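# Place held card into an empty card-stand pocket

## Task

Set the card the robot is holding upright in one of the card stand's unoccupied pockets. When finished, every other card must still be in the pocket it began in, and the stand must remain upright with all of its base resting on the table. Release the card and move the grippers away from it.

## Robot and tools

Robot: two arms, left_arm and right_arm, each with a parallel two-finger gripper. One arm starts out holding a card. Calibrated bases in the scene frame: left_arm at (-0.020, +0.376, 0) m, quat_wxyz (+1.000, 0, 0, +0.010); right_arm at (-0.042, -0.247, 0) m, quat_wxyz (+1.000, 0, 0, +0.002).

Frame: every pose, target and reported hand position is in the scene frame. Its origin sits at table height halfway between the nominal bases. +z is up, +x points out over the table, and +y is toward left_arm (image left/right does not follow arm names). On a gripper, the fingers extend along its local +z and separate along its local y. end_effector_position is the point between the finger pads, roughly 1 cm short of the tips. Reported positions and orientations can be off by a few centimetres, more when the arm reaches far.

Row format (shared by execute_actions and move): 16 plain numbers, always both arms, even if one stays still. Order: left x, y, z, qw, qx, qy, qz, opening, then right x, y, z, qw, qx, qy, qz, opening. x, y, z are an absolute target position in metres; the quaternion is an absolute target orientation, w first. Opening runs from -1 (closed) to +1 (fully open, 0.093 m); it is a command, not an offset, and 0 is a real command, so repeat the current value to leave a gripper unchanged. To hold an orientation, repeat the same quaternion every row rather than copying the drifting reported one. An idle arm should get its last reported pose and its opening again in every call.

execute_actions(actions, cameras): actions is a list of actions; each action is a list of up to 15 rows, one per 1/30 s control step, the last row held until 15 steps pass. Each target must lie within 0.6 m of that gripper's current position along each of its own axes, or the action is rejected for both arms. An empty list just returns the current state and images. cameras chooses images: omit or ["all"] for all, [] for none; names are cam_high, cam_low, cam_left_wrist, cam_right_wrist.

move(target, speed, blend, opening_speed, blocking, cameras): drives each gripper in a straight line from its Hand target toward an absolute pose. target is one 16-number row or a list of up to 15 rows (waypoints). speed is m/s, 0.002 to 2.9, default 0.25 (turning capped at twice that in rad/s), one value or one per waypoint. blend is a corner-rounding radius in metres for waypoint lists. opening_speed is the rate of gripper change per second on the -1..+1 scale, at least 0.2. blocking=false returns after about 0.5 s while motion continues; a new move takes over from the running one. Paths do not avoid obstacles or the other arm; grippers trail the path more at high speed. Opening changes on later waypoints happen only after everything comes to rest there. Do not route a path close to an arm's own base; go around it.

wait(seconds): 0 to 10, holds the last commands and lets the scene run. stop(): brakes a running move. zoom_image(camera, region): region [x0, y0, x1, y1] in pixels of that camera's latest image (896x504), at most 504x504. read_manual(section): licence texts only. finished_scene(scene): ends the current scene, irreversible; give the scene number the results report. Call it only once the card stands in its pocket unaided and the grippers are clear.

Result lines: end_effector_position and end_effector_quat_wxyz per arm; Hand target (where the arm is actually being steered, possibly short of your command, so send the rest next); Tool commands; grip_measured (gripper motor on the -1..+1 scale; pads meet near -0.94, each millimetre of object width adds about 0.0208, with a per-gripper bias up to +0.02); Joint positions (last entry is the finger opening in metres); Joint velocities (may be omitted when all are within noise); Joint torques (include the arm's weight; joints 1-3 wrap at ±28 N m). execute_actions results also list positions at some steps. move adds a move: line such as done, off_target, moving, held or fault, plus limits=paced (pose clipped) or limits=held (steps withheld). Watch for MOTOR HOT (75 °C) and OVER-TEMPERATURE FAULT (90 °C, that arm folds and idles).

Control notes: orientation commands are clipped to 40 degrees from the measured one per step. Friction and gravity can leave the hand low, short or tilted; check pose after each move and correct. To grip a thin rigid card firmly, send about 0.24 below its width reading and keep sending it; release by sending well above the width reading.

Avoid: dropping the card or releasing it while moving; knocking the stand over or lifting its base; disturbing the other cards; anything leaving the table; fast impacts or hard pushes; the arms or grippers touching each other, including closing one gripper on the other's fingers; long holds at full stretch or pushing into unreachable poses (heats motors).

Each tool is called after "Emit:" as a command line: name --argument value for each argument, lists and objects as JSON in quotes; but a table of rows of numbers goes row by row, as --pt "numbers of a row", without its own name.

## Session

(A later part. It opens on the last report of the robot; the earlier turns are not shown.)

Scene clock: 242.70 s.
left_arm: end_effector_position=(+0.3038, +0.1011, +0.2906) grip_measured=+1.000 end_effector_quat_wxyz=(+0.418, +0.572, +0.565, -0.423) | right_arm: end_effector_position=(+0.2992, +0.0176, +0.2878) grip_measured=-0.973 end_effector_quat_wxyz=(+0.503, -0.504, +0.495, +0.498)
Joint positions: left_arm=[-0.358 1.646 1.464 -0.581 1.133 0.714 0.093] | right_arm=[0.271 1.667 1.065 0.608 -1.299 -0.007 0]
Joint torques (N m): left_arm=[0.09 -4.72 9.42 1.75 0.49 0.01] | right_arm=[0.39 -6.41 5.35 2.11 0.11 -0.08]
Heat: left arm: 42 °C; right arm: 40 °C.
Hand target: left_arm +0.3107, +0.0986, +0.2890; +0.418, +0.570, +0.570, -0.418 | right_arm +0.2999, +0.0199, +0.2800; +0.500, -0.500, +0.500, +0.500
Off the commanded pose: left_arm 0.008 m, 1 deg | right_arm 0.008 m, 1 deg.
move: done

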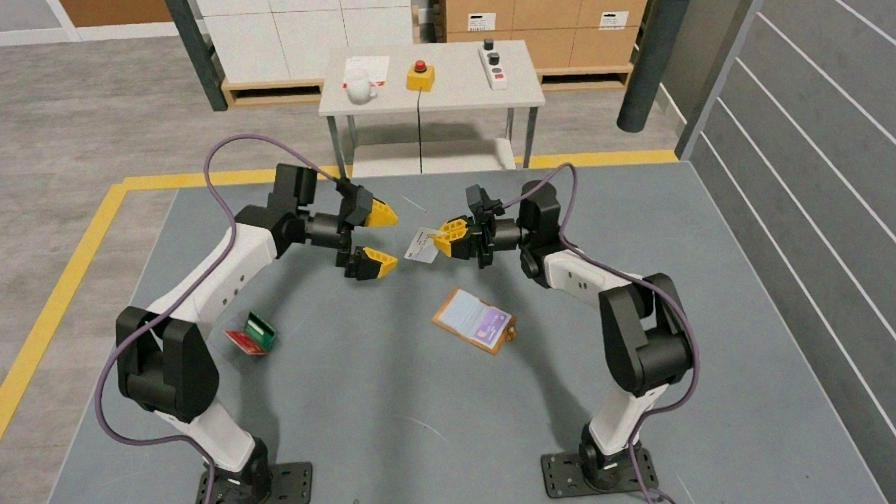

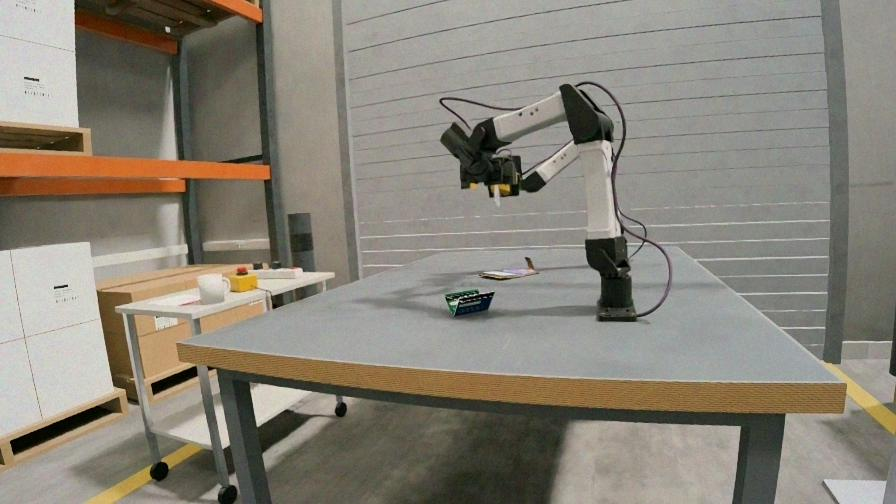

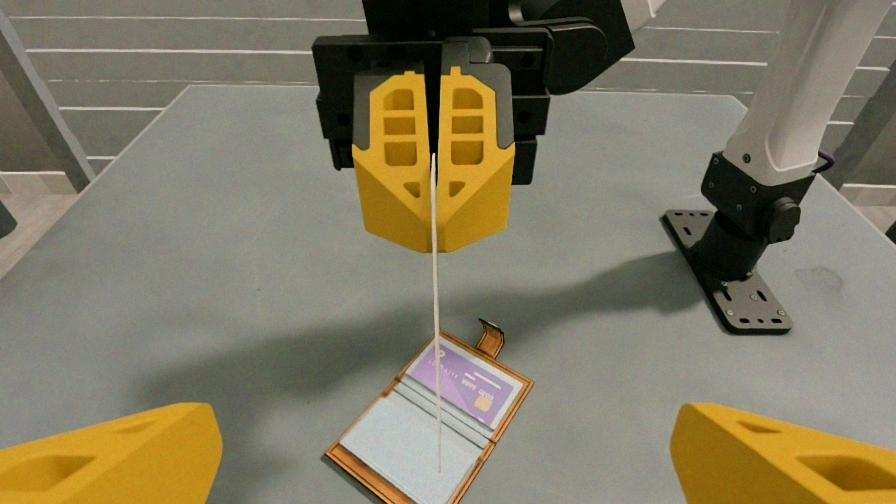

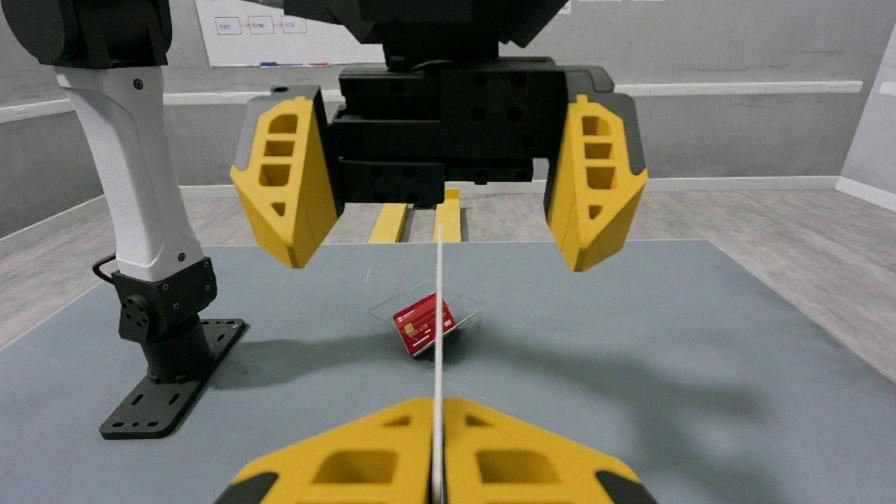

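Emit:
move --target '[0.313,0.0635,0.2815,0.418,0.570,0.570,-0.418,1.0,0.30,0.02,0.28,0.5,-0.5,0.5,0.5,-1]' --speed 0.08

Emit:
zoom_image --camera "cam_high" --region '[330, 180, 480, 300]'

Scene clock: 259.90 s.
left_arm: end_effector_position=(+0.3069, +0.0660, +0.2882) grip_measured=+1.000 end_effector_quat_wxyz=(+0.422, +0.574, +0.562, -0.420) | right_arm: end_effector_position=(+0.2992, +0.0176, +0.2879) grip_measured=-0.973 end_effector_quat_wxyz=(+0.503, -0.504, +0.495, +0.498)
Joint positions: left_arm=[-0.447 1.682 1.464 -0.424 1.065 0.592 0.093] | right_arm=[0.271 1.667 1.065 0.608 -1.299 -0.007 0]
Joint torques (N m): left_arm=[0.13 -5.09 8.36 1.84 0.31 -0.01] | right_arm=[0.39 -6.39 5.37 2.1 0.12 -0.08]
Heat: left arm: 43 °C; right arm: 40 °C.
Hand target: left_arm +0.3127, +0.0637, +0.2816; +0.418, +0.570, +0.570, -0.418 | right_arm +0.2999, +0.0199, +0.2800; +0.500, -0.500, +0.500, +0.500
Off the commanded pose: left_arm 0.009 m, 1 deg | right_arm 0.008 m, 1 deg.
move: done

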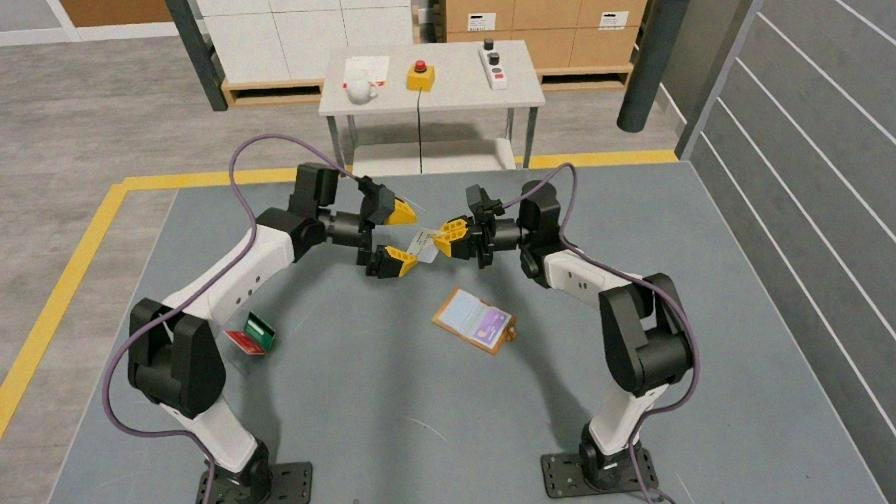

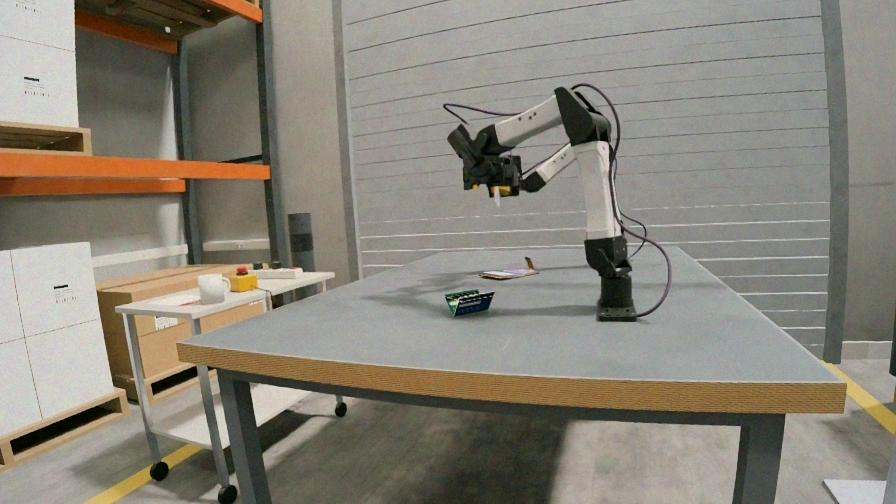

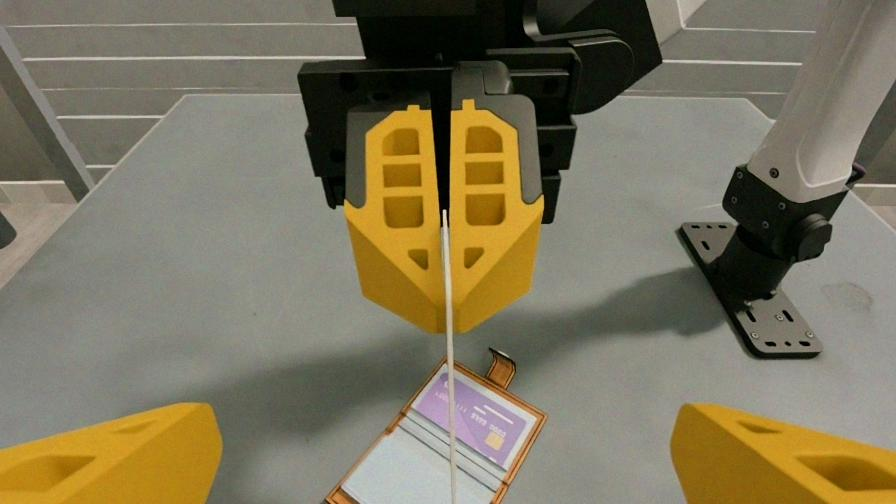

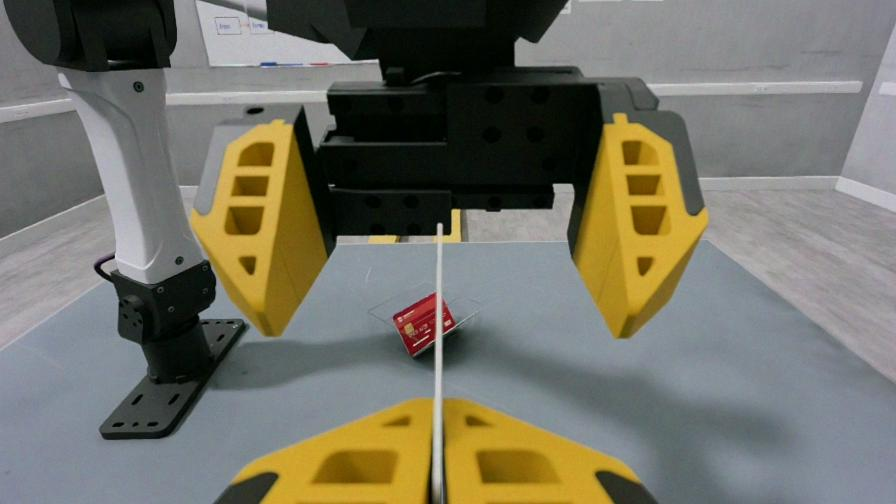

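Scaled by 3.360 (camera's finer frame: 1280x720).

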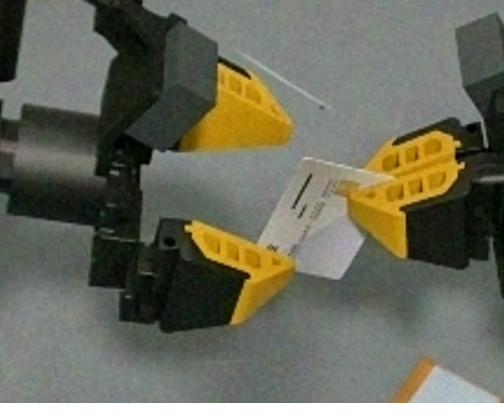

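Emit:
move --target '[0.3115,0.0590,0.268,0.418,0.570,0.570,-0.418,1.0,0.30,0.02,0.28,0.5,-0.5,0.5,0.5,-1]' --speed 0.08

Emit:
zoom_image --camera "cam_high" --region '[330, 180, 480, 300]'

Scene clock: 305.40 s.
left_arm: end_effector_position=(+0.3078, +0.0619, +0.2810) grip_measured=+1.000 end_effector_quat_wxyz=(+0.429, +0.575, +0.558, -0.417) | right_arm: end_effector_position=(+0.2992, +0.0176, +0.2879) grip_measured=-0.973 end_effector_quat_wxyz=(+0.503, -0.504, +0.495, +0.498)
Joint positions: left_arm=[-0.457 1.682 1.424 -0.355 1.054 0.577 0.093] | right_arm=[0.271 1.667 1.065 0.608 -1.299 -0.007 0]
Joint torques (N m): left_arm=[-0.13 -5.07 6.94 1.94 0.37 -0.05] | right_arm=[0.4 -6.41 5.38 2.1 0.11 -0.07]
Heat: left arm: 42 °C; right arm: 39 °C.
Hand target: left_arm +0.3111, +0.0593, +0.2681; +0.418, +0.570, +0.570, -0.418 | right_arm +0.2999, +0.0199, +0.2800; +0.500, -0.500, +0.500, +0.500
Off the commanded pose: left_arm 0.014 m, 2 deg | right_arm 0.008 m, 1 deg.
move: off_target (left_arm)

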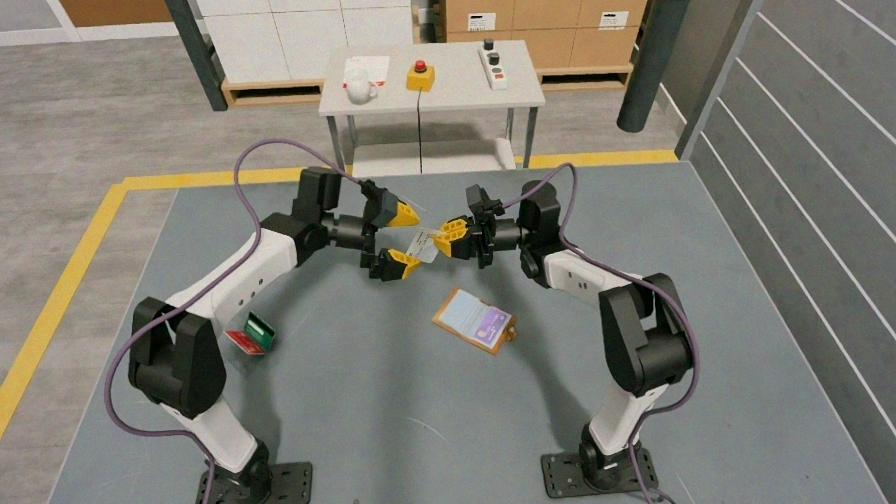

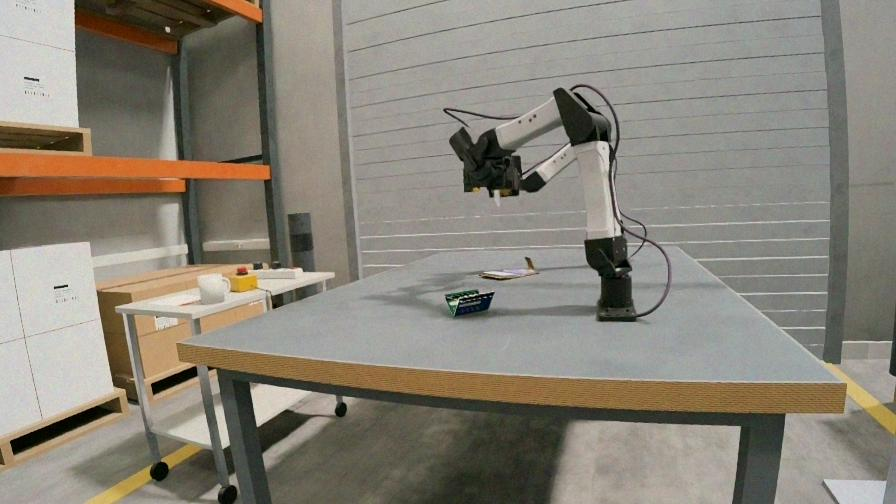

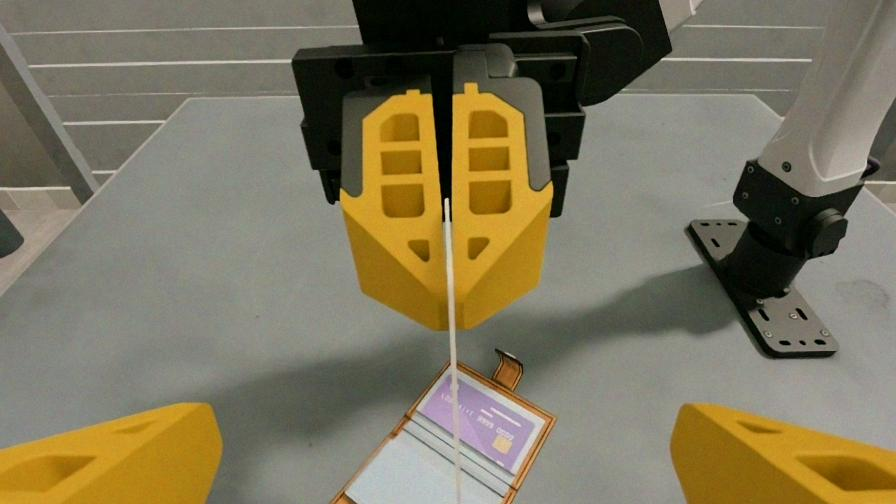

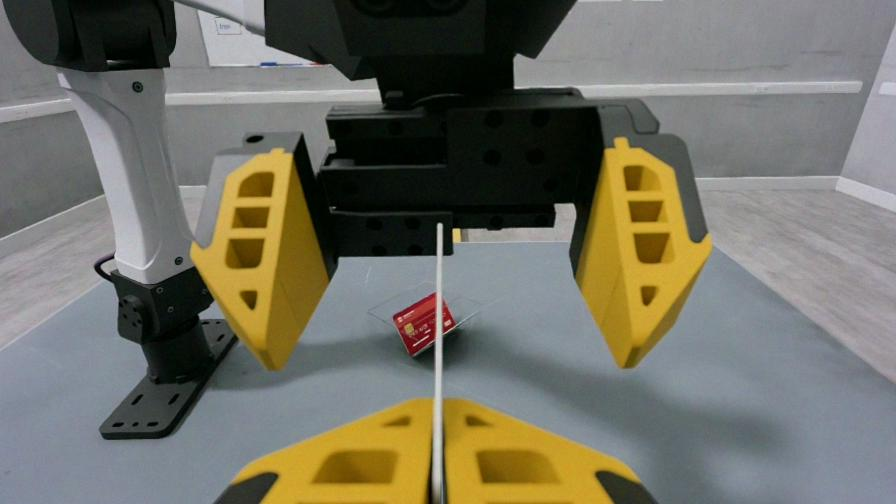

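Scaled by 3.360 (camera's finer frame: 1280x720).

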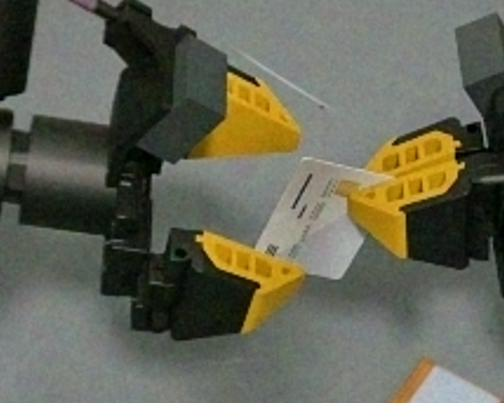

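Emit:
move --target '[0.310,0.0575,0.256,0.412,0.570,0.574,-0.418,1.0,0.30,0.02,0.28,0.5,-0.5,0.5,0.5,-1]' --speed 0.08 --cameras '["cam_high","cam_left_wrist","cam_right_wrist"]'

Emit:
zoom_image --camera "cam_high" --region '[330, 180, 480, 300]'

Scene clock: 315.30 s.
left_arm: end_effector_position=(+0.3060, +0.0607, +0.2710) grip_measured=+1.000 end_effector_quat_wxyz=(+0.424, +0.575, +0.561, -0.417) | right_arm: end_effector_position=(+0.2992, +0.0176, +0.2879) grip_measured=-0.973 end_effector_quat_wxyz=(+0.503, -0.504, +0.495, +0.498)
Joint positions: left_arm=[-0.462 1.682 1.391 -0.332 1.047 0.577 0.093] | right_arm=[0.271 1.667 1.065 0.609 -1.299 -0.007 0]
Joint torques (N m): left_arm=[-0.14 -4.71 6.9 1.9 0.33 -0.01] | right_arm=[0.4 -6.42 5.35 2.1 0.11 -0.07]
Heat: left arm: 42 °C; right arm: 39 °C.
Hand target: left_arm +0.3095, +0.0579, +0.2561; +0.412, +0.571, +0.574, -0.418 | right_arm +0.2999, +0.0199, +0.2800; +0.500, -0.500, +0.500, +0.500
Off the commanded pose: left_arm 0.016 m, 2 deg | right_arm 0.008 m, 1 deg.
move: off_target (left_arm)

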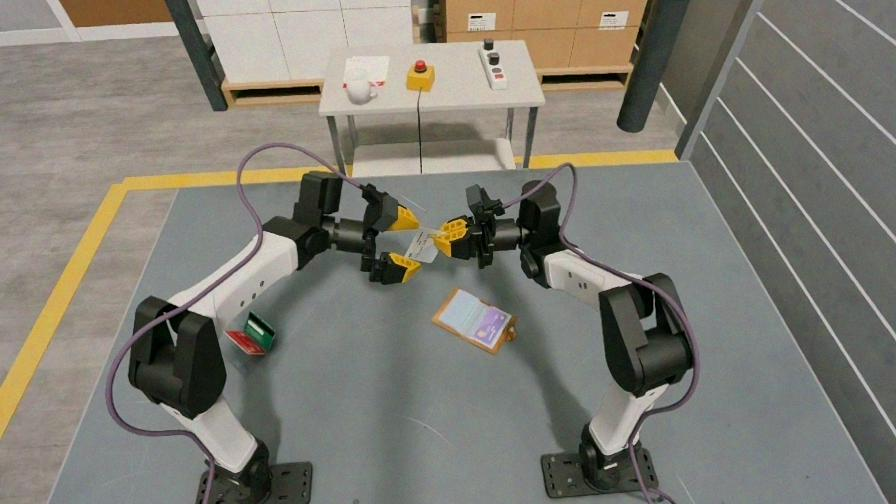

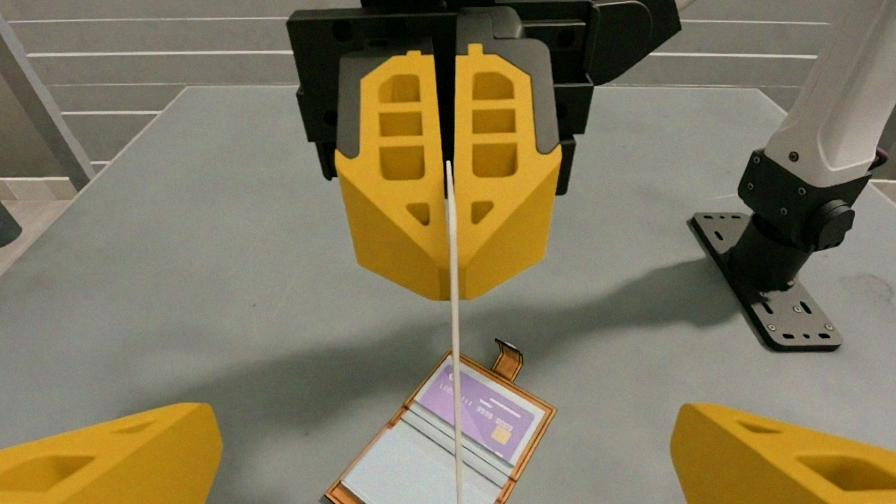

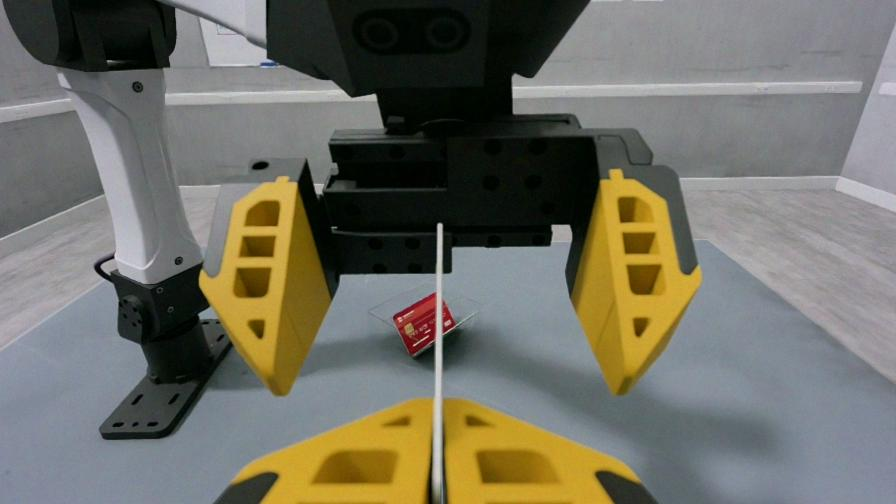

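Scaled by 3.360 (camera's finer frame: 1280x720).

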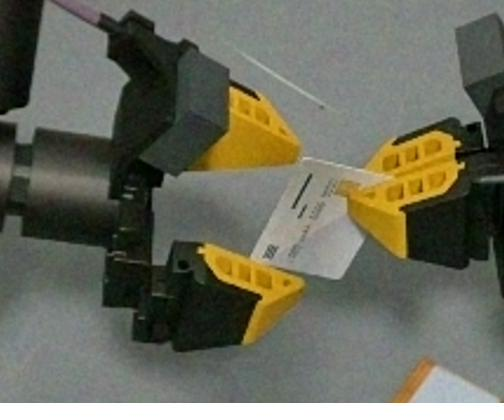

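Emit:
move --pt "0.307 0.0575 0.256 0.412 0.570 0.574 -0.418 1.0 0.30 0.02 0.28 0.5 -0.5 0.5 0.5 -1" --pt "0.307 0.0575 0.256 0.412 0.570 0.574 -0.418 0.0 0.30 0.02 0.28 0.5 -0.5 0.5 0.5 -1" --speed 0.08 --opening_speed 1.0 --cameras '["cam_left_wrist","cam_right_wrist"]'

Scene clock: 332.77 s.
left_arm: end_effector_position=(+0.3047, +0.0598, +0.2672) grip_measured=+0.002 end_effector_quat_wxyz=(+0.421, +0.574, +0.564, -0.418) | right_arm: end_effector_position=(+0.2992, +0.0176, +0.2879) grip_measured=-0.973 end_effector_quat_wxyz=(+0.503, -0.504, +0.495, +0.498)
Joint positions: left_arm=[-0.466 1.682 1.38 -0.325 1.043 0.573 0.045] | right_arm=[0.271 1.667 1.065 0.609 -1.299 -0.007 0]
Joint torques (N m): left_arm=[-0.12 -5.48 6.86 1.93 0.37 -0.02] | right_arm=[0.39 -6.42 5.37 2.1 0.11 -0.07]
Heat: left arm: 41 °C; right arm: 39 °C.
Hand target: left_arm +0.3068, +0.0577, +0.2561; +0.412, +0.570, +0.574, -0.418 | right_arm +0.2999, +0.0199, +0.2800; +0.500, -0.500, +0.500, +0.500
Off the commanded pose: left_arm 0.012 m, 2 deg | right_arm 0.008 m, 1 deg.
move: off_target (left_arm); target 2's new opening was sent with left_arm's hand 0.012 m and 2 deg from that target

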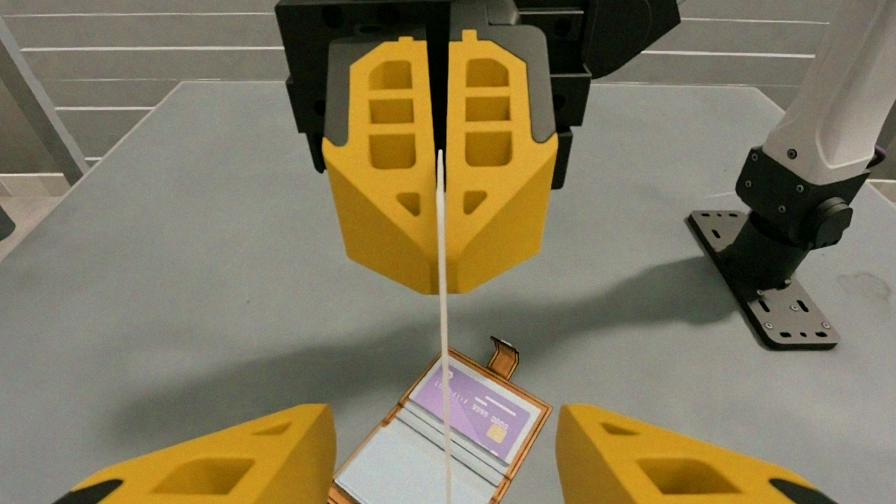

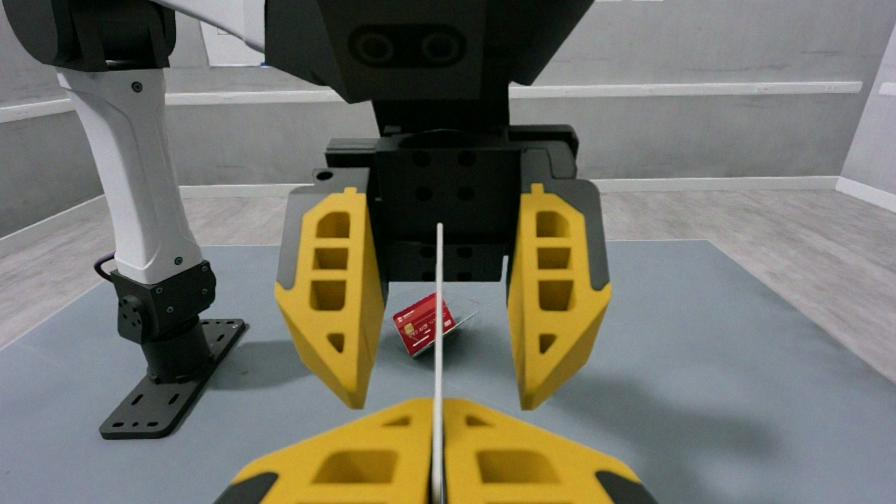

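Emit:
move --target '[0.307,0.0575,0.256,0.412,0.570,0.574,-0.418,-1.0,0.30,0.02,0.28,0.5,-0.5,0.5,0.5,-1]' --speed 0.08 --opening_speed 0.8

Emit:
zoom_image --camera "cam_high" --region '[380, 190, 480, 280]'

Scene clock: 338.20 s.
left_arm: end_effector_position=(+0.3056, +0.0598, +0.2672) grip_measured=-0.987 end_effector_quat_wxyz=(+0.420, +0.571, +0.568, -0.418) | right_arm: end_effector_position=(+0.3006, +0.0183, +0.2882) grip_measured=-0.973 end_effector_quat_wxyz=(+0.506, -0.502, +0.497, +0.495)
Joint positions: left_arm=[-0.466 1.682 1.38 -0.323 1.039 0.561 0] | right_arm=[0.273 1.667 1.065 0.611 -1.288 -0.008 0]
Joint torques (N m): left_arm=[-0.12 -5.46 6.87 1.93 0.42 0.11] | right_arm=[0.21 -6.38 5.38 2.1 -0.01 -0.06]
Heat: left arm: 41 °C; right arm: 39 °C.
Hand target: left_arm +0.3068, +0.0577, +0.2561; +0.412, +0.570, +0.574, -0.418 | right_arm +0.3000, +0.0199, +0.2800; +0.500, -0.500, +0.500, +0.500
Off the commanded pose: left_arm 0.011 m, 1 deg | right_arm 0.008 m, 1 deg.
move: off_target (left_arm)

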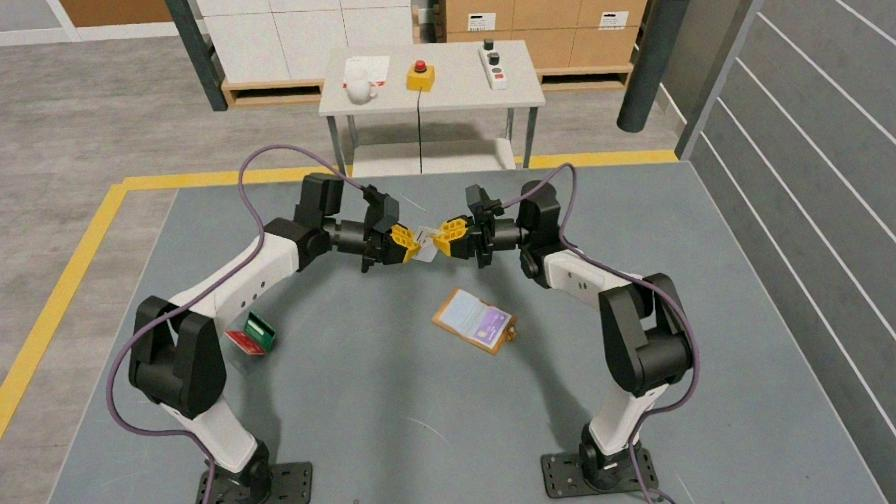

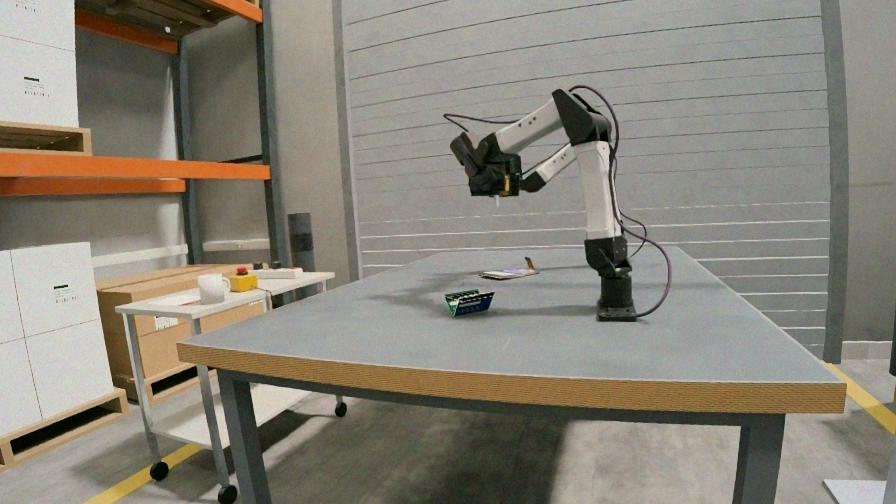

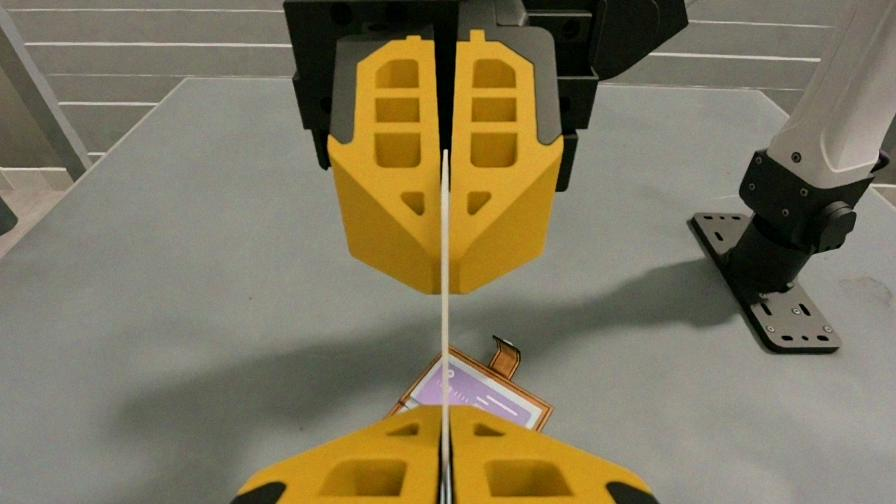

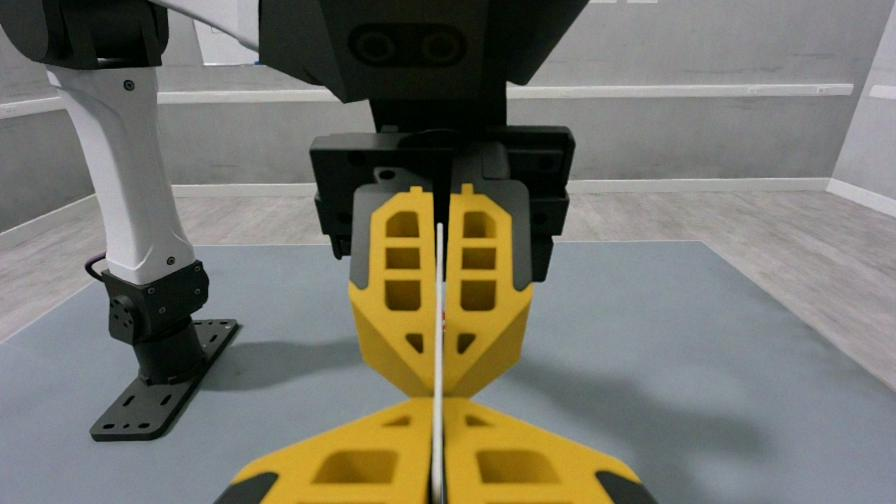

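Scaled by 5.040 (camera's finer frame: 1280x720).

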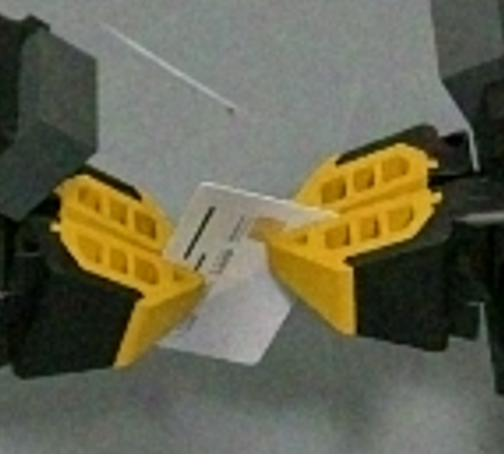

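Emit:
move --pt "0.307 0.0575 0.256 0.412 0.570 0.574 -0.418 -1.0 0.30 0.02 0.28 0.5 -0.5 0.5 0.5 -0.5" --pt "0.307 0.0575 0.256 0.412 0.570 0.574 -0.418 -1.0 0.30 -0.08 0.285 0.5 -0.5 0.5 0.5 -0.5" --speed 0.12 --opening_speed 0.8

Emit:
zoom_image --camera "cam_high" --region '[380, 190, 480, 280]'

Scene clock: 345.37 s.
left_arm: end_effector_position=(+0.3056, +0.0598, +0.2672) grip_measured=-0.987 end_effector_quat_wxyz=(+0.420, +0.571, +0.567, -0.418) | right_arm: end_effector_position=(+0.3079, -0.0790, +0.2801) grip_measured=-0.502 end_effector_quat_wxyz=(+0.503, -0.492, +0.508, +0.497)
Joint positions: left_arm=[-0.466 1.682 1.38 -0.322 1.039 0.561 0] | right_arm=[-0.004 1.641 1.013 0.611 -1.548 -0.007 0.021]
Joint torques (N m): left_arm=[-0.12 -5.46 6.86 1.91 0.42 0.09] | right_arm=[-0.31 -9.68 5.19 1.67 -0.11 -0.09]
Heat: left arm: 41 °C; right arm: 40 °C.
Hand target: left_arm +0.3068, +0.0577, +0.2562; +0.412, +0.570, +0.574, -0.418 | right_arm +0.3003, -0.0795, +0.2849; +0.504, -0.496, +0.504, +0.496
Off the commanded pose: left_arm 0.012 m, 1 deg | right_arm 0.009 m, 1 deg.
joint sent to its limit (right arm) — joint 5 (wrist yaw), lower limit. The joint targets still meet the commanded pose.
move: off_target (left_arm)

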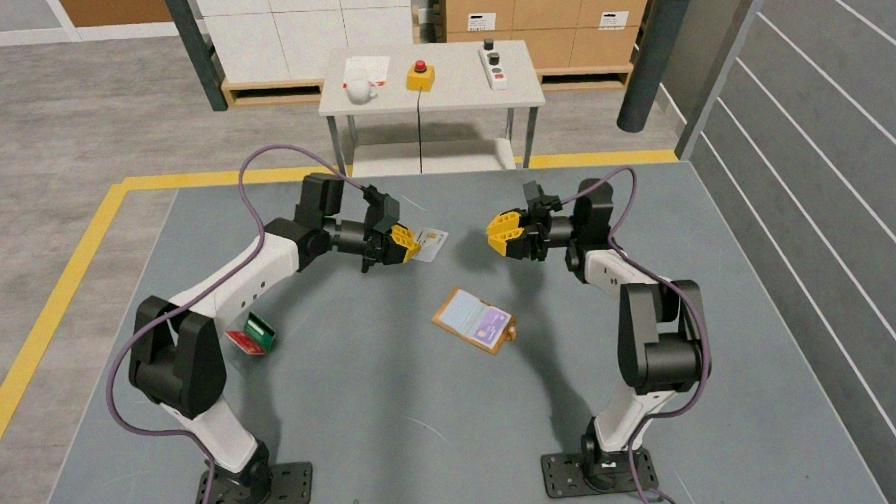

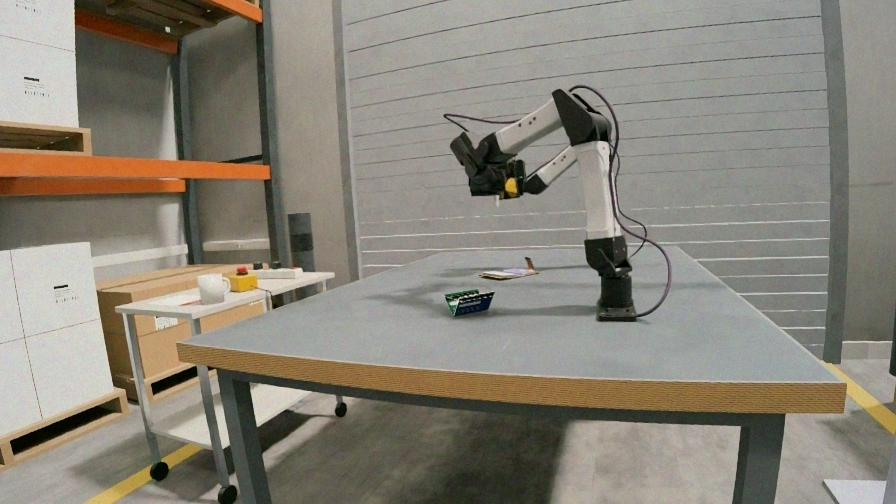

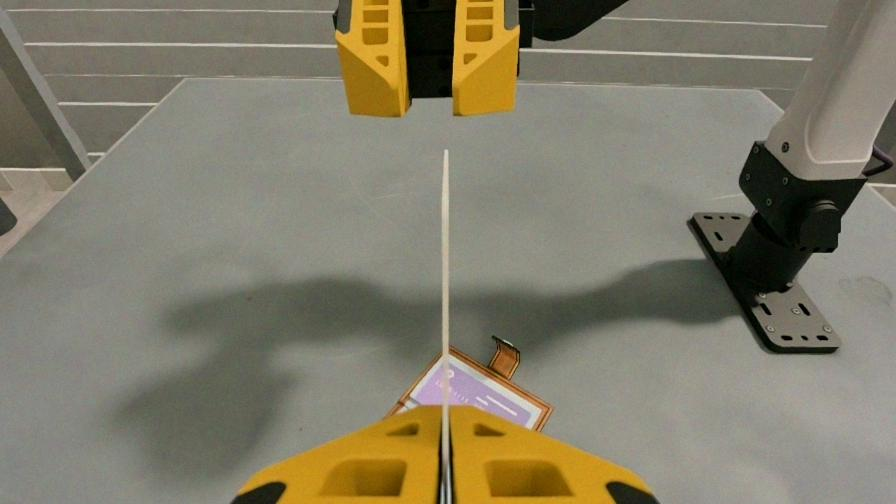

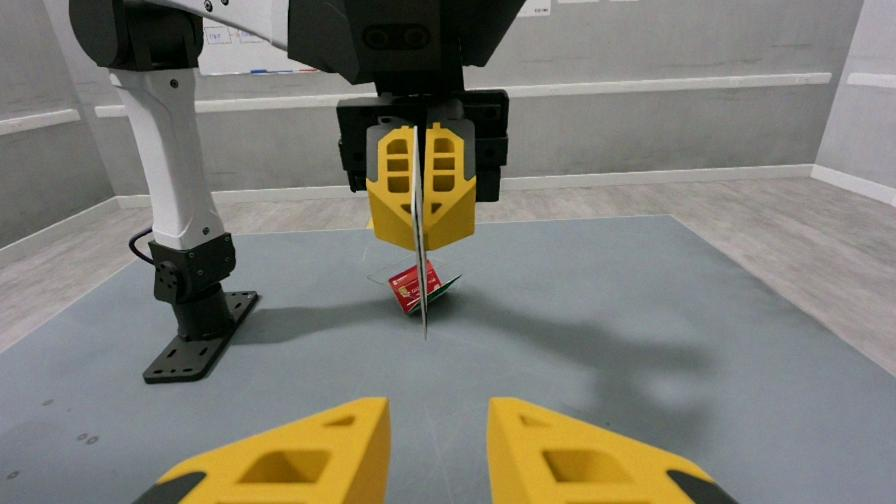

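Scaled by 5.040 (camera's finer frame: 1280x720).

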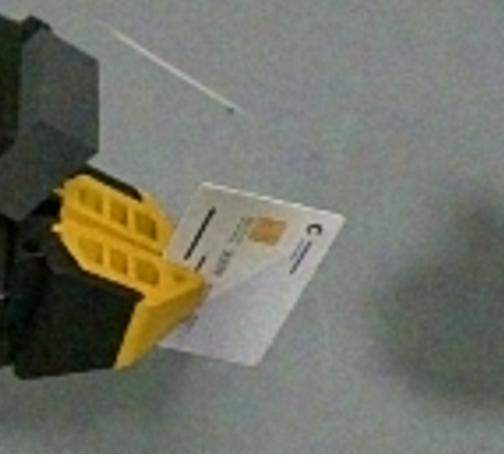

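Emit:
move --pt "0.315 0.20 0.32 0.366 0.453 0.785 -0.211 -1.0 0.30 -0.08 0.285 0.5 -0.5 0.5 0.5 -0.5" --pt "0.28 0.40 0.27 0.1305 0 0.9914 0 -1.0 0.30 -0.08 0.285 0.5 -0.5 0.5 0.5 -0.5" --pt "0.248 0.480 0.175 0.063 -0.398 0.904 -0.143 -1.0 0.30 -0.08 0.285 0.5 -0.5 0.5 0.5 -0.5" --speed 0.2 --blend 0.04

Emit:
zoom_image --camera "cam_low" --region '[420, 200, 540, 330]'

Emit:
zoom_image --camera "cam_right_wrist" --region '[330, 200, 500, 320]'

Scene clock: 441.00 s.
left_arm: end_effector_position=(+0.2469, +0.4801, +0.1782) grip_measured=-0.987 end_effector_quat_wxyz=(+0.065, -0.390, +0.908, -0.138) | right_arm: end_effector_position=(+0.3077, -0.0790, +0.2801) grip_measured=-0.502 end_effector_quat_wxyz=(+0.503, -0.492, +0.508, +0.497)
Joint positions: left_arm=[0.52 1.533 1.433 -1.376 0.291 -0.286 0] | right_arm=[-0.004 1.641 1.013 0.611 -1.549 -0.007 0.021]
Joint torques (N m): left_arm=[0.58 -4.36 5.9 0.83 0.38 -0.03] | right_arm=[-0.29 -9.69 5.19 1.66 -0.11 -0.1]
Heat: left arm: 40 °C; right arm: 53 °C.
Hand target: left_arm +0.2480, +0.4799, +0.1751; +0.063, -0.398, +0.904, -0.143 | right_arm +0.3003, -0.0795, +0.2849; +0.504, -0.496, +0.504, +0.496
Off the commanded pose: left_arm 0.003 m, 1 deg | right_arm 0.009 m, 1 deg.
joint sent to its limit (right arm) — joint 5 (wrist yaw), lower limit. The joint targets still meet the commanded pose.
move: done

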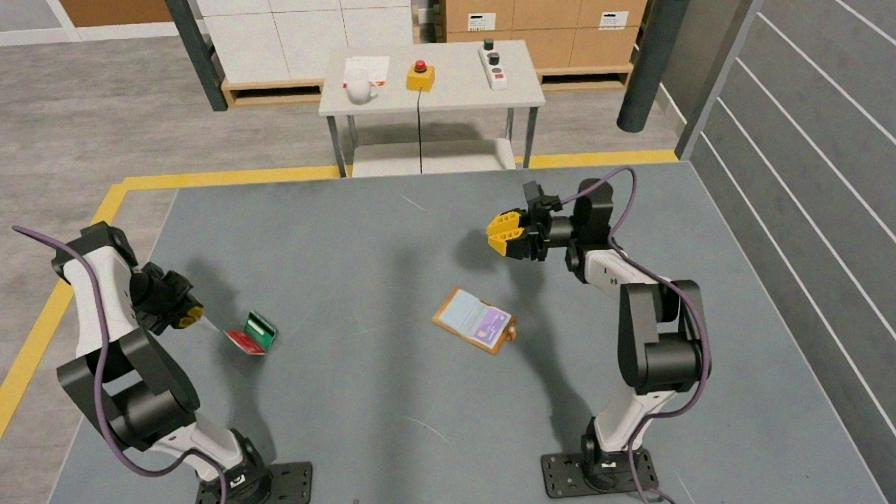

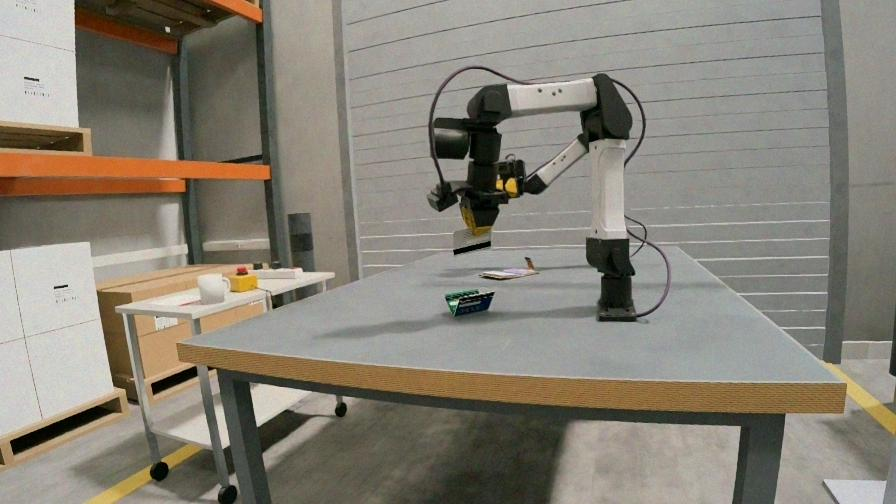

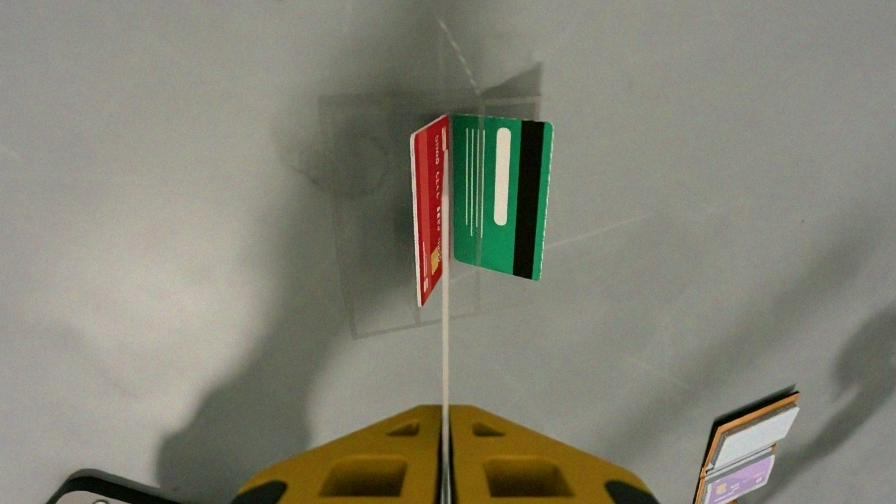

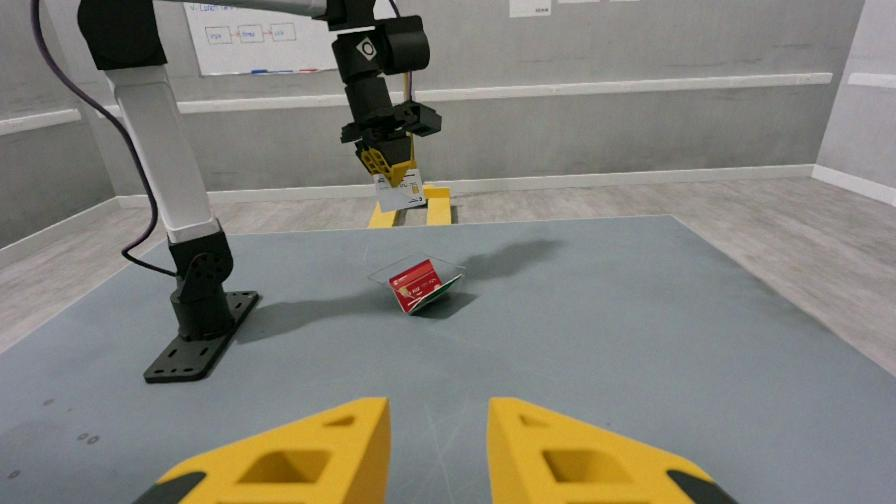

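Scaled by 3.877 (camera's finer frame: 1280x720).

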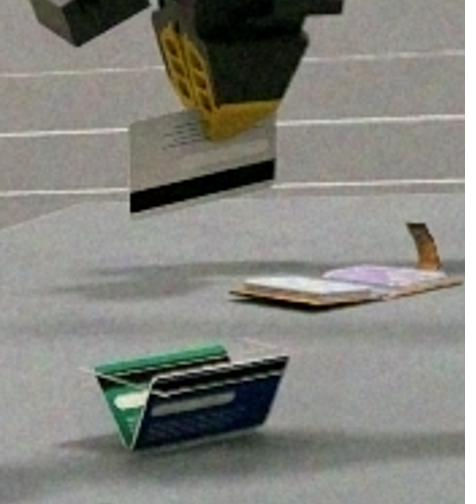

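Scaled by 2.965 (camera's finer frame: 1280x720).

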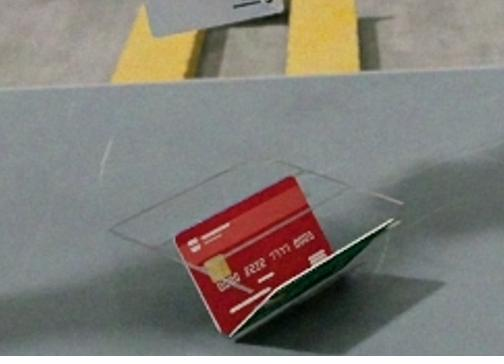

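Emit:
zoom_image --camera "cam_left_wrist" --region '[370, 80, 570, 240]'

Emit:
zoom_image --camera "cam_right_wrist" --region '[330, 120, 450, 220]'

Emit:
zoom_image --camera "cam_low" --region '[430, 170, 520, 260]'

Scaled by 2.520 (camera's finer frame: 1280x720).

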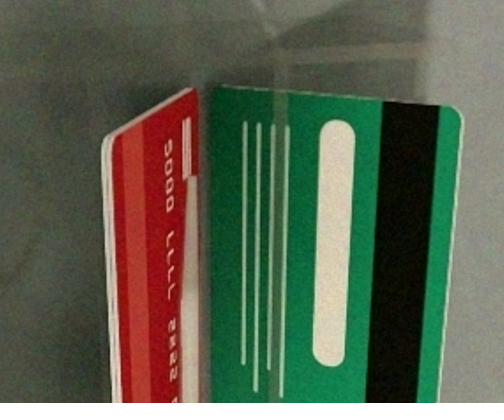

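Scaled by 4.200 (camera's finer frame: 1280x720).

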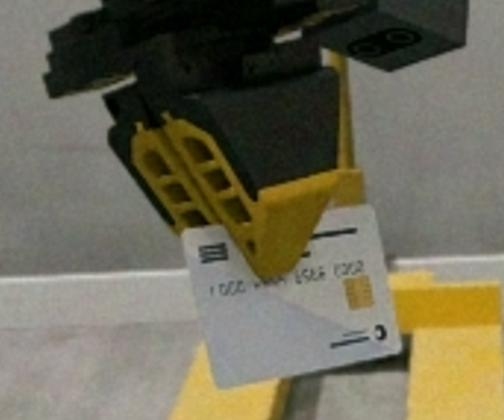

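Scaled by 5.600 (camera's finer frame: 1280x720).

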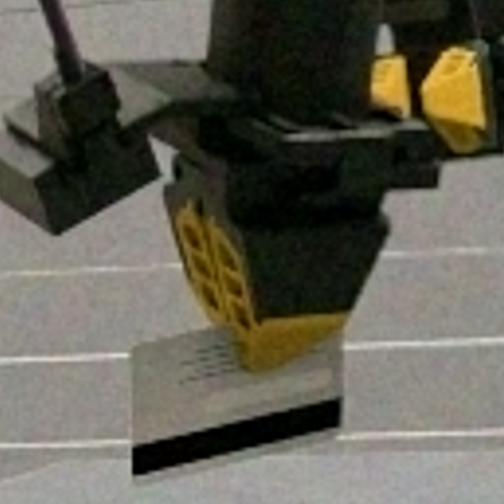

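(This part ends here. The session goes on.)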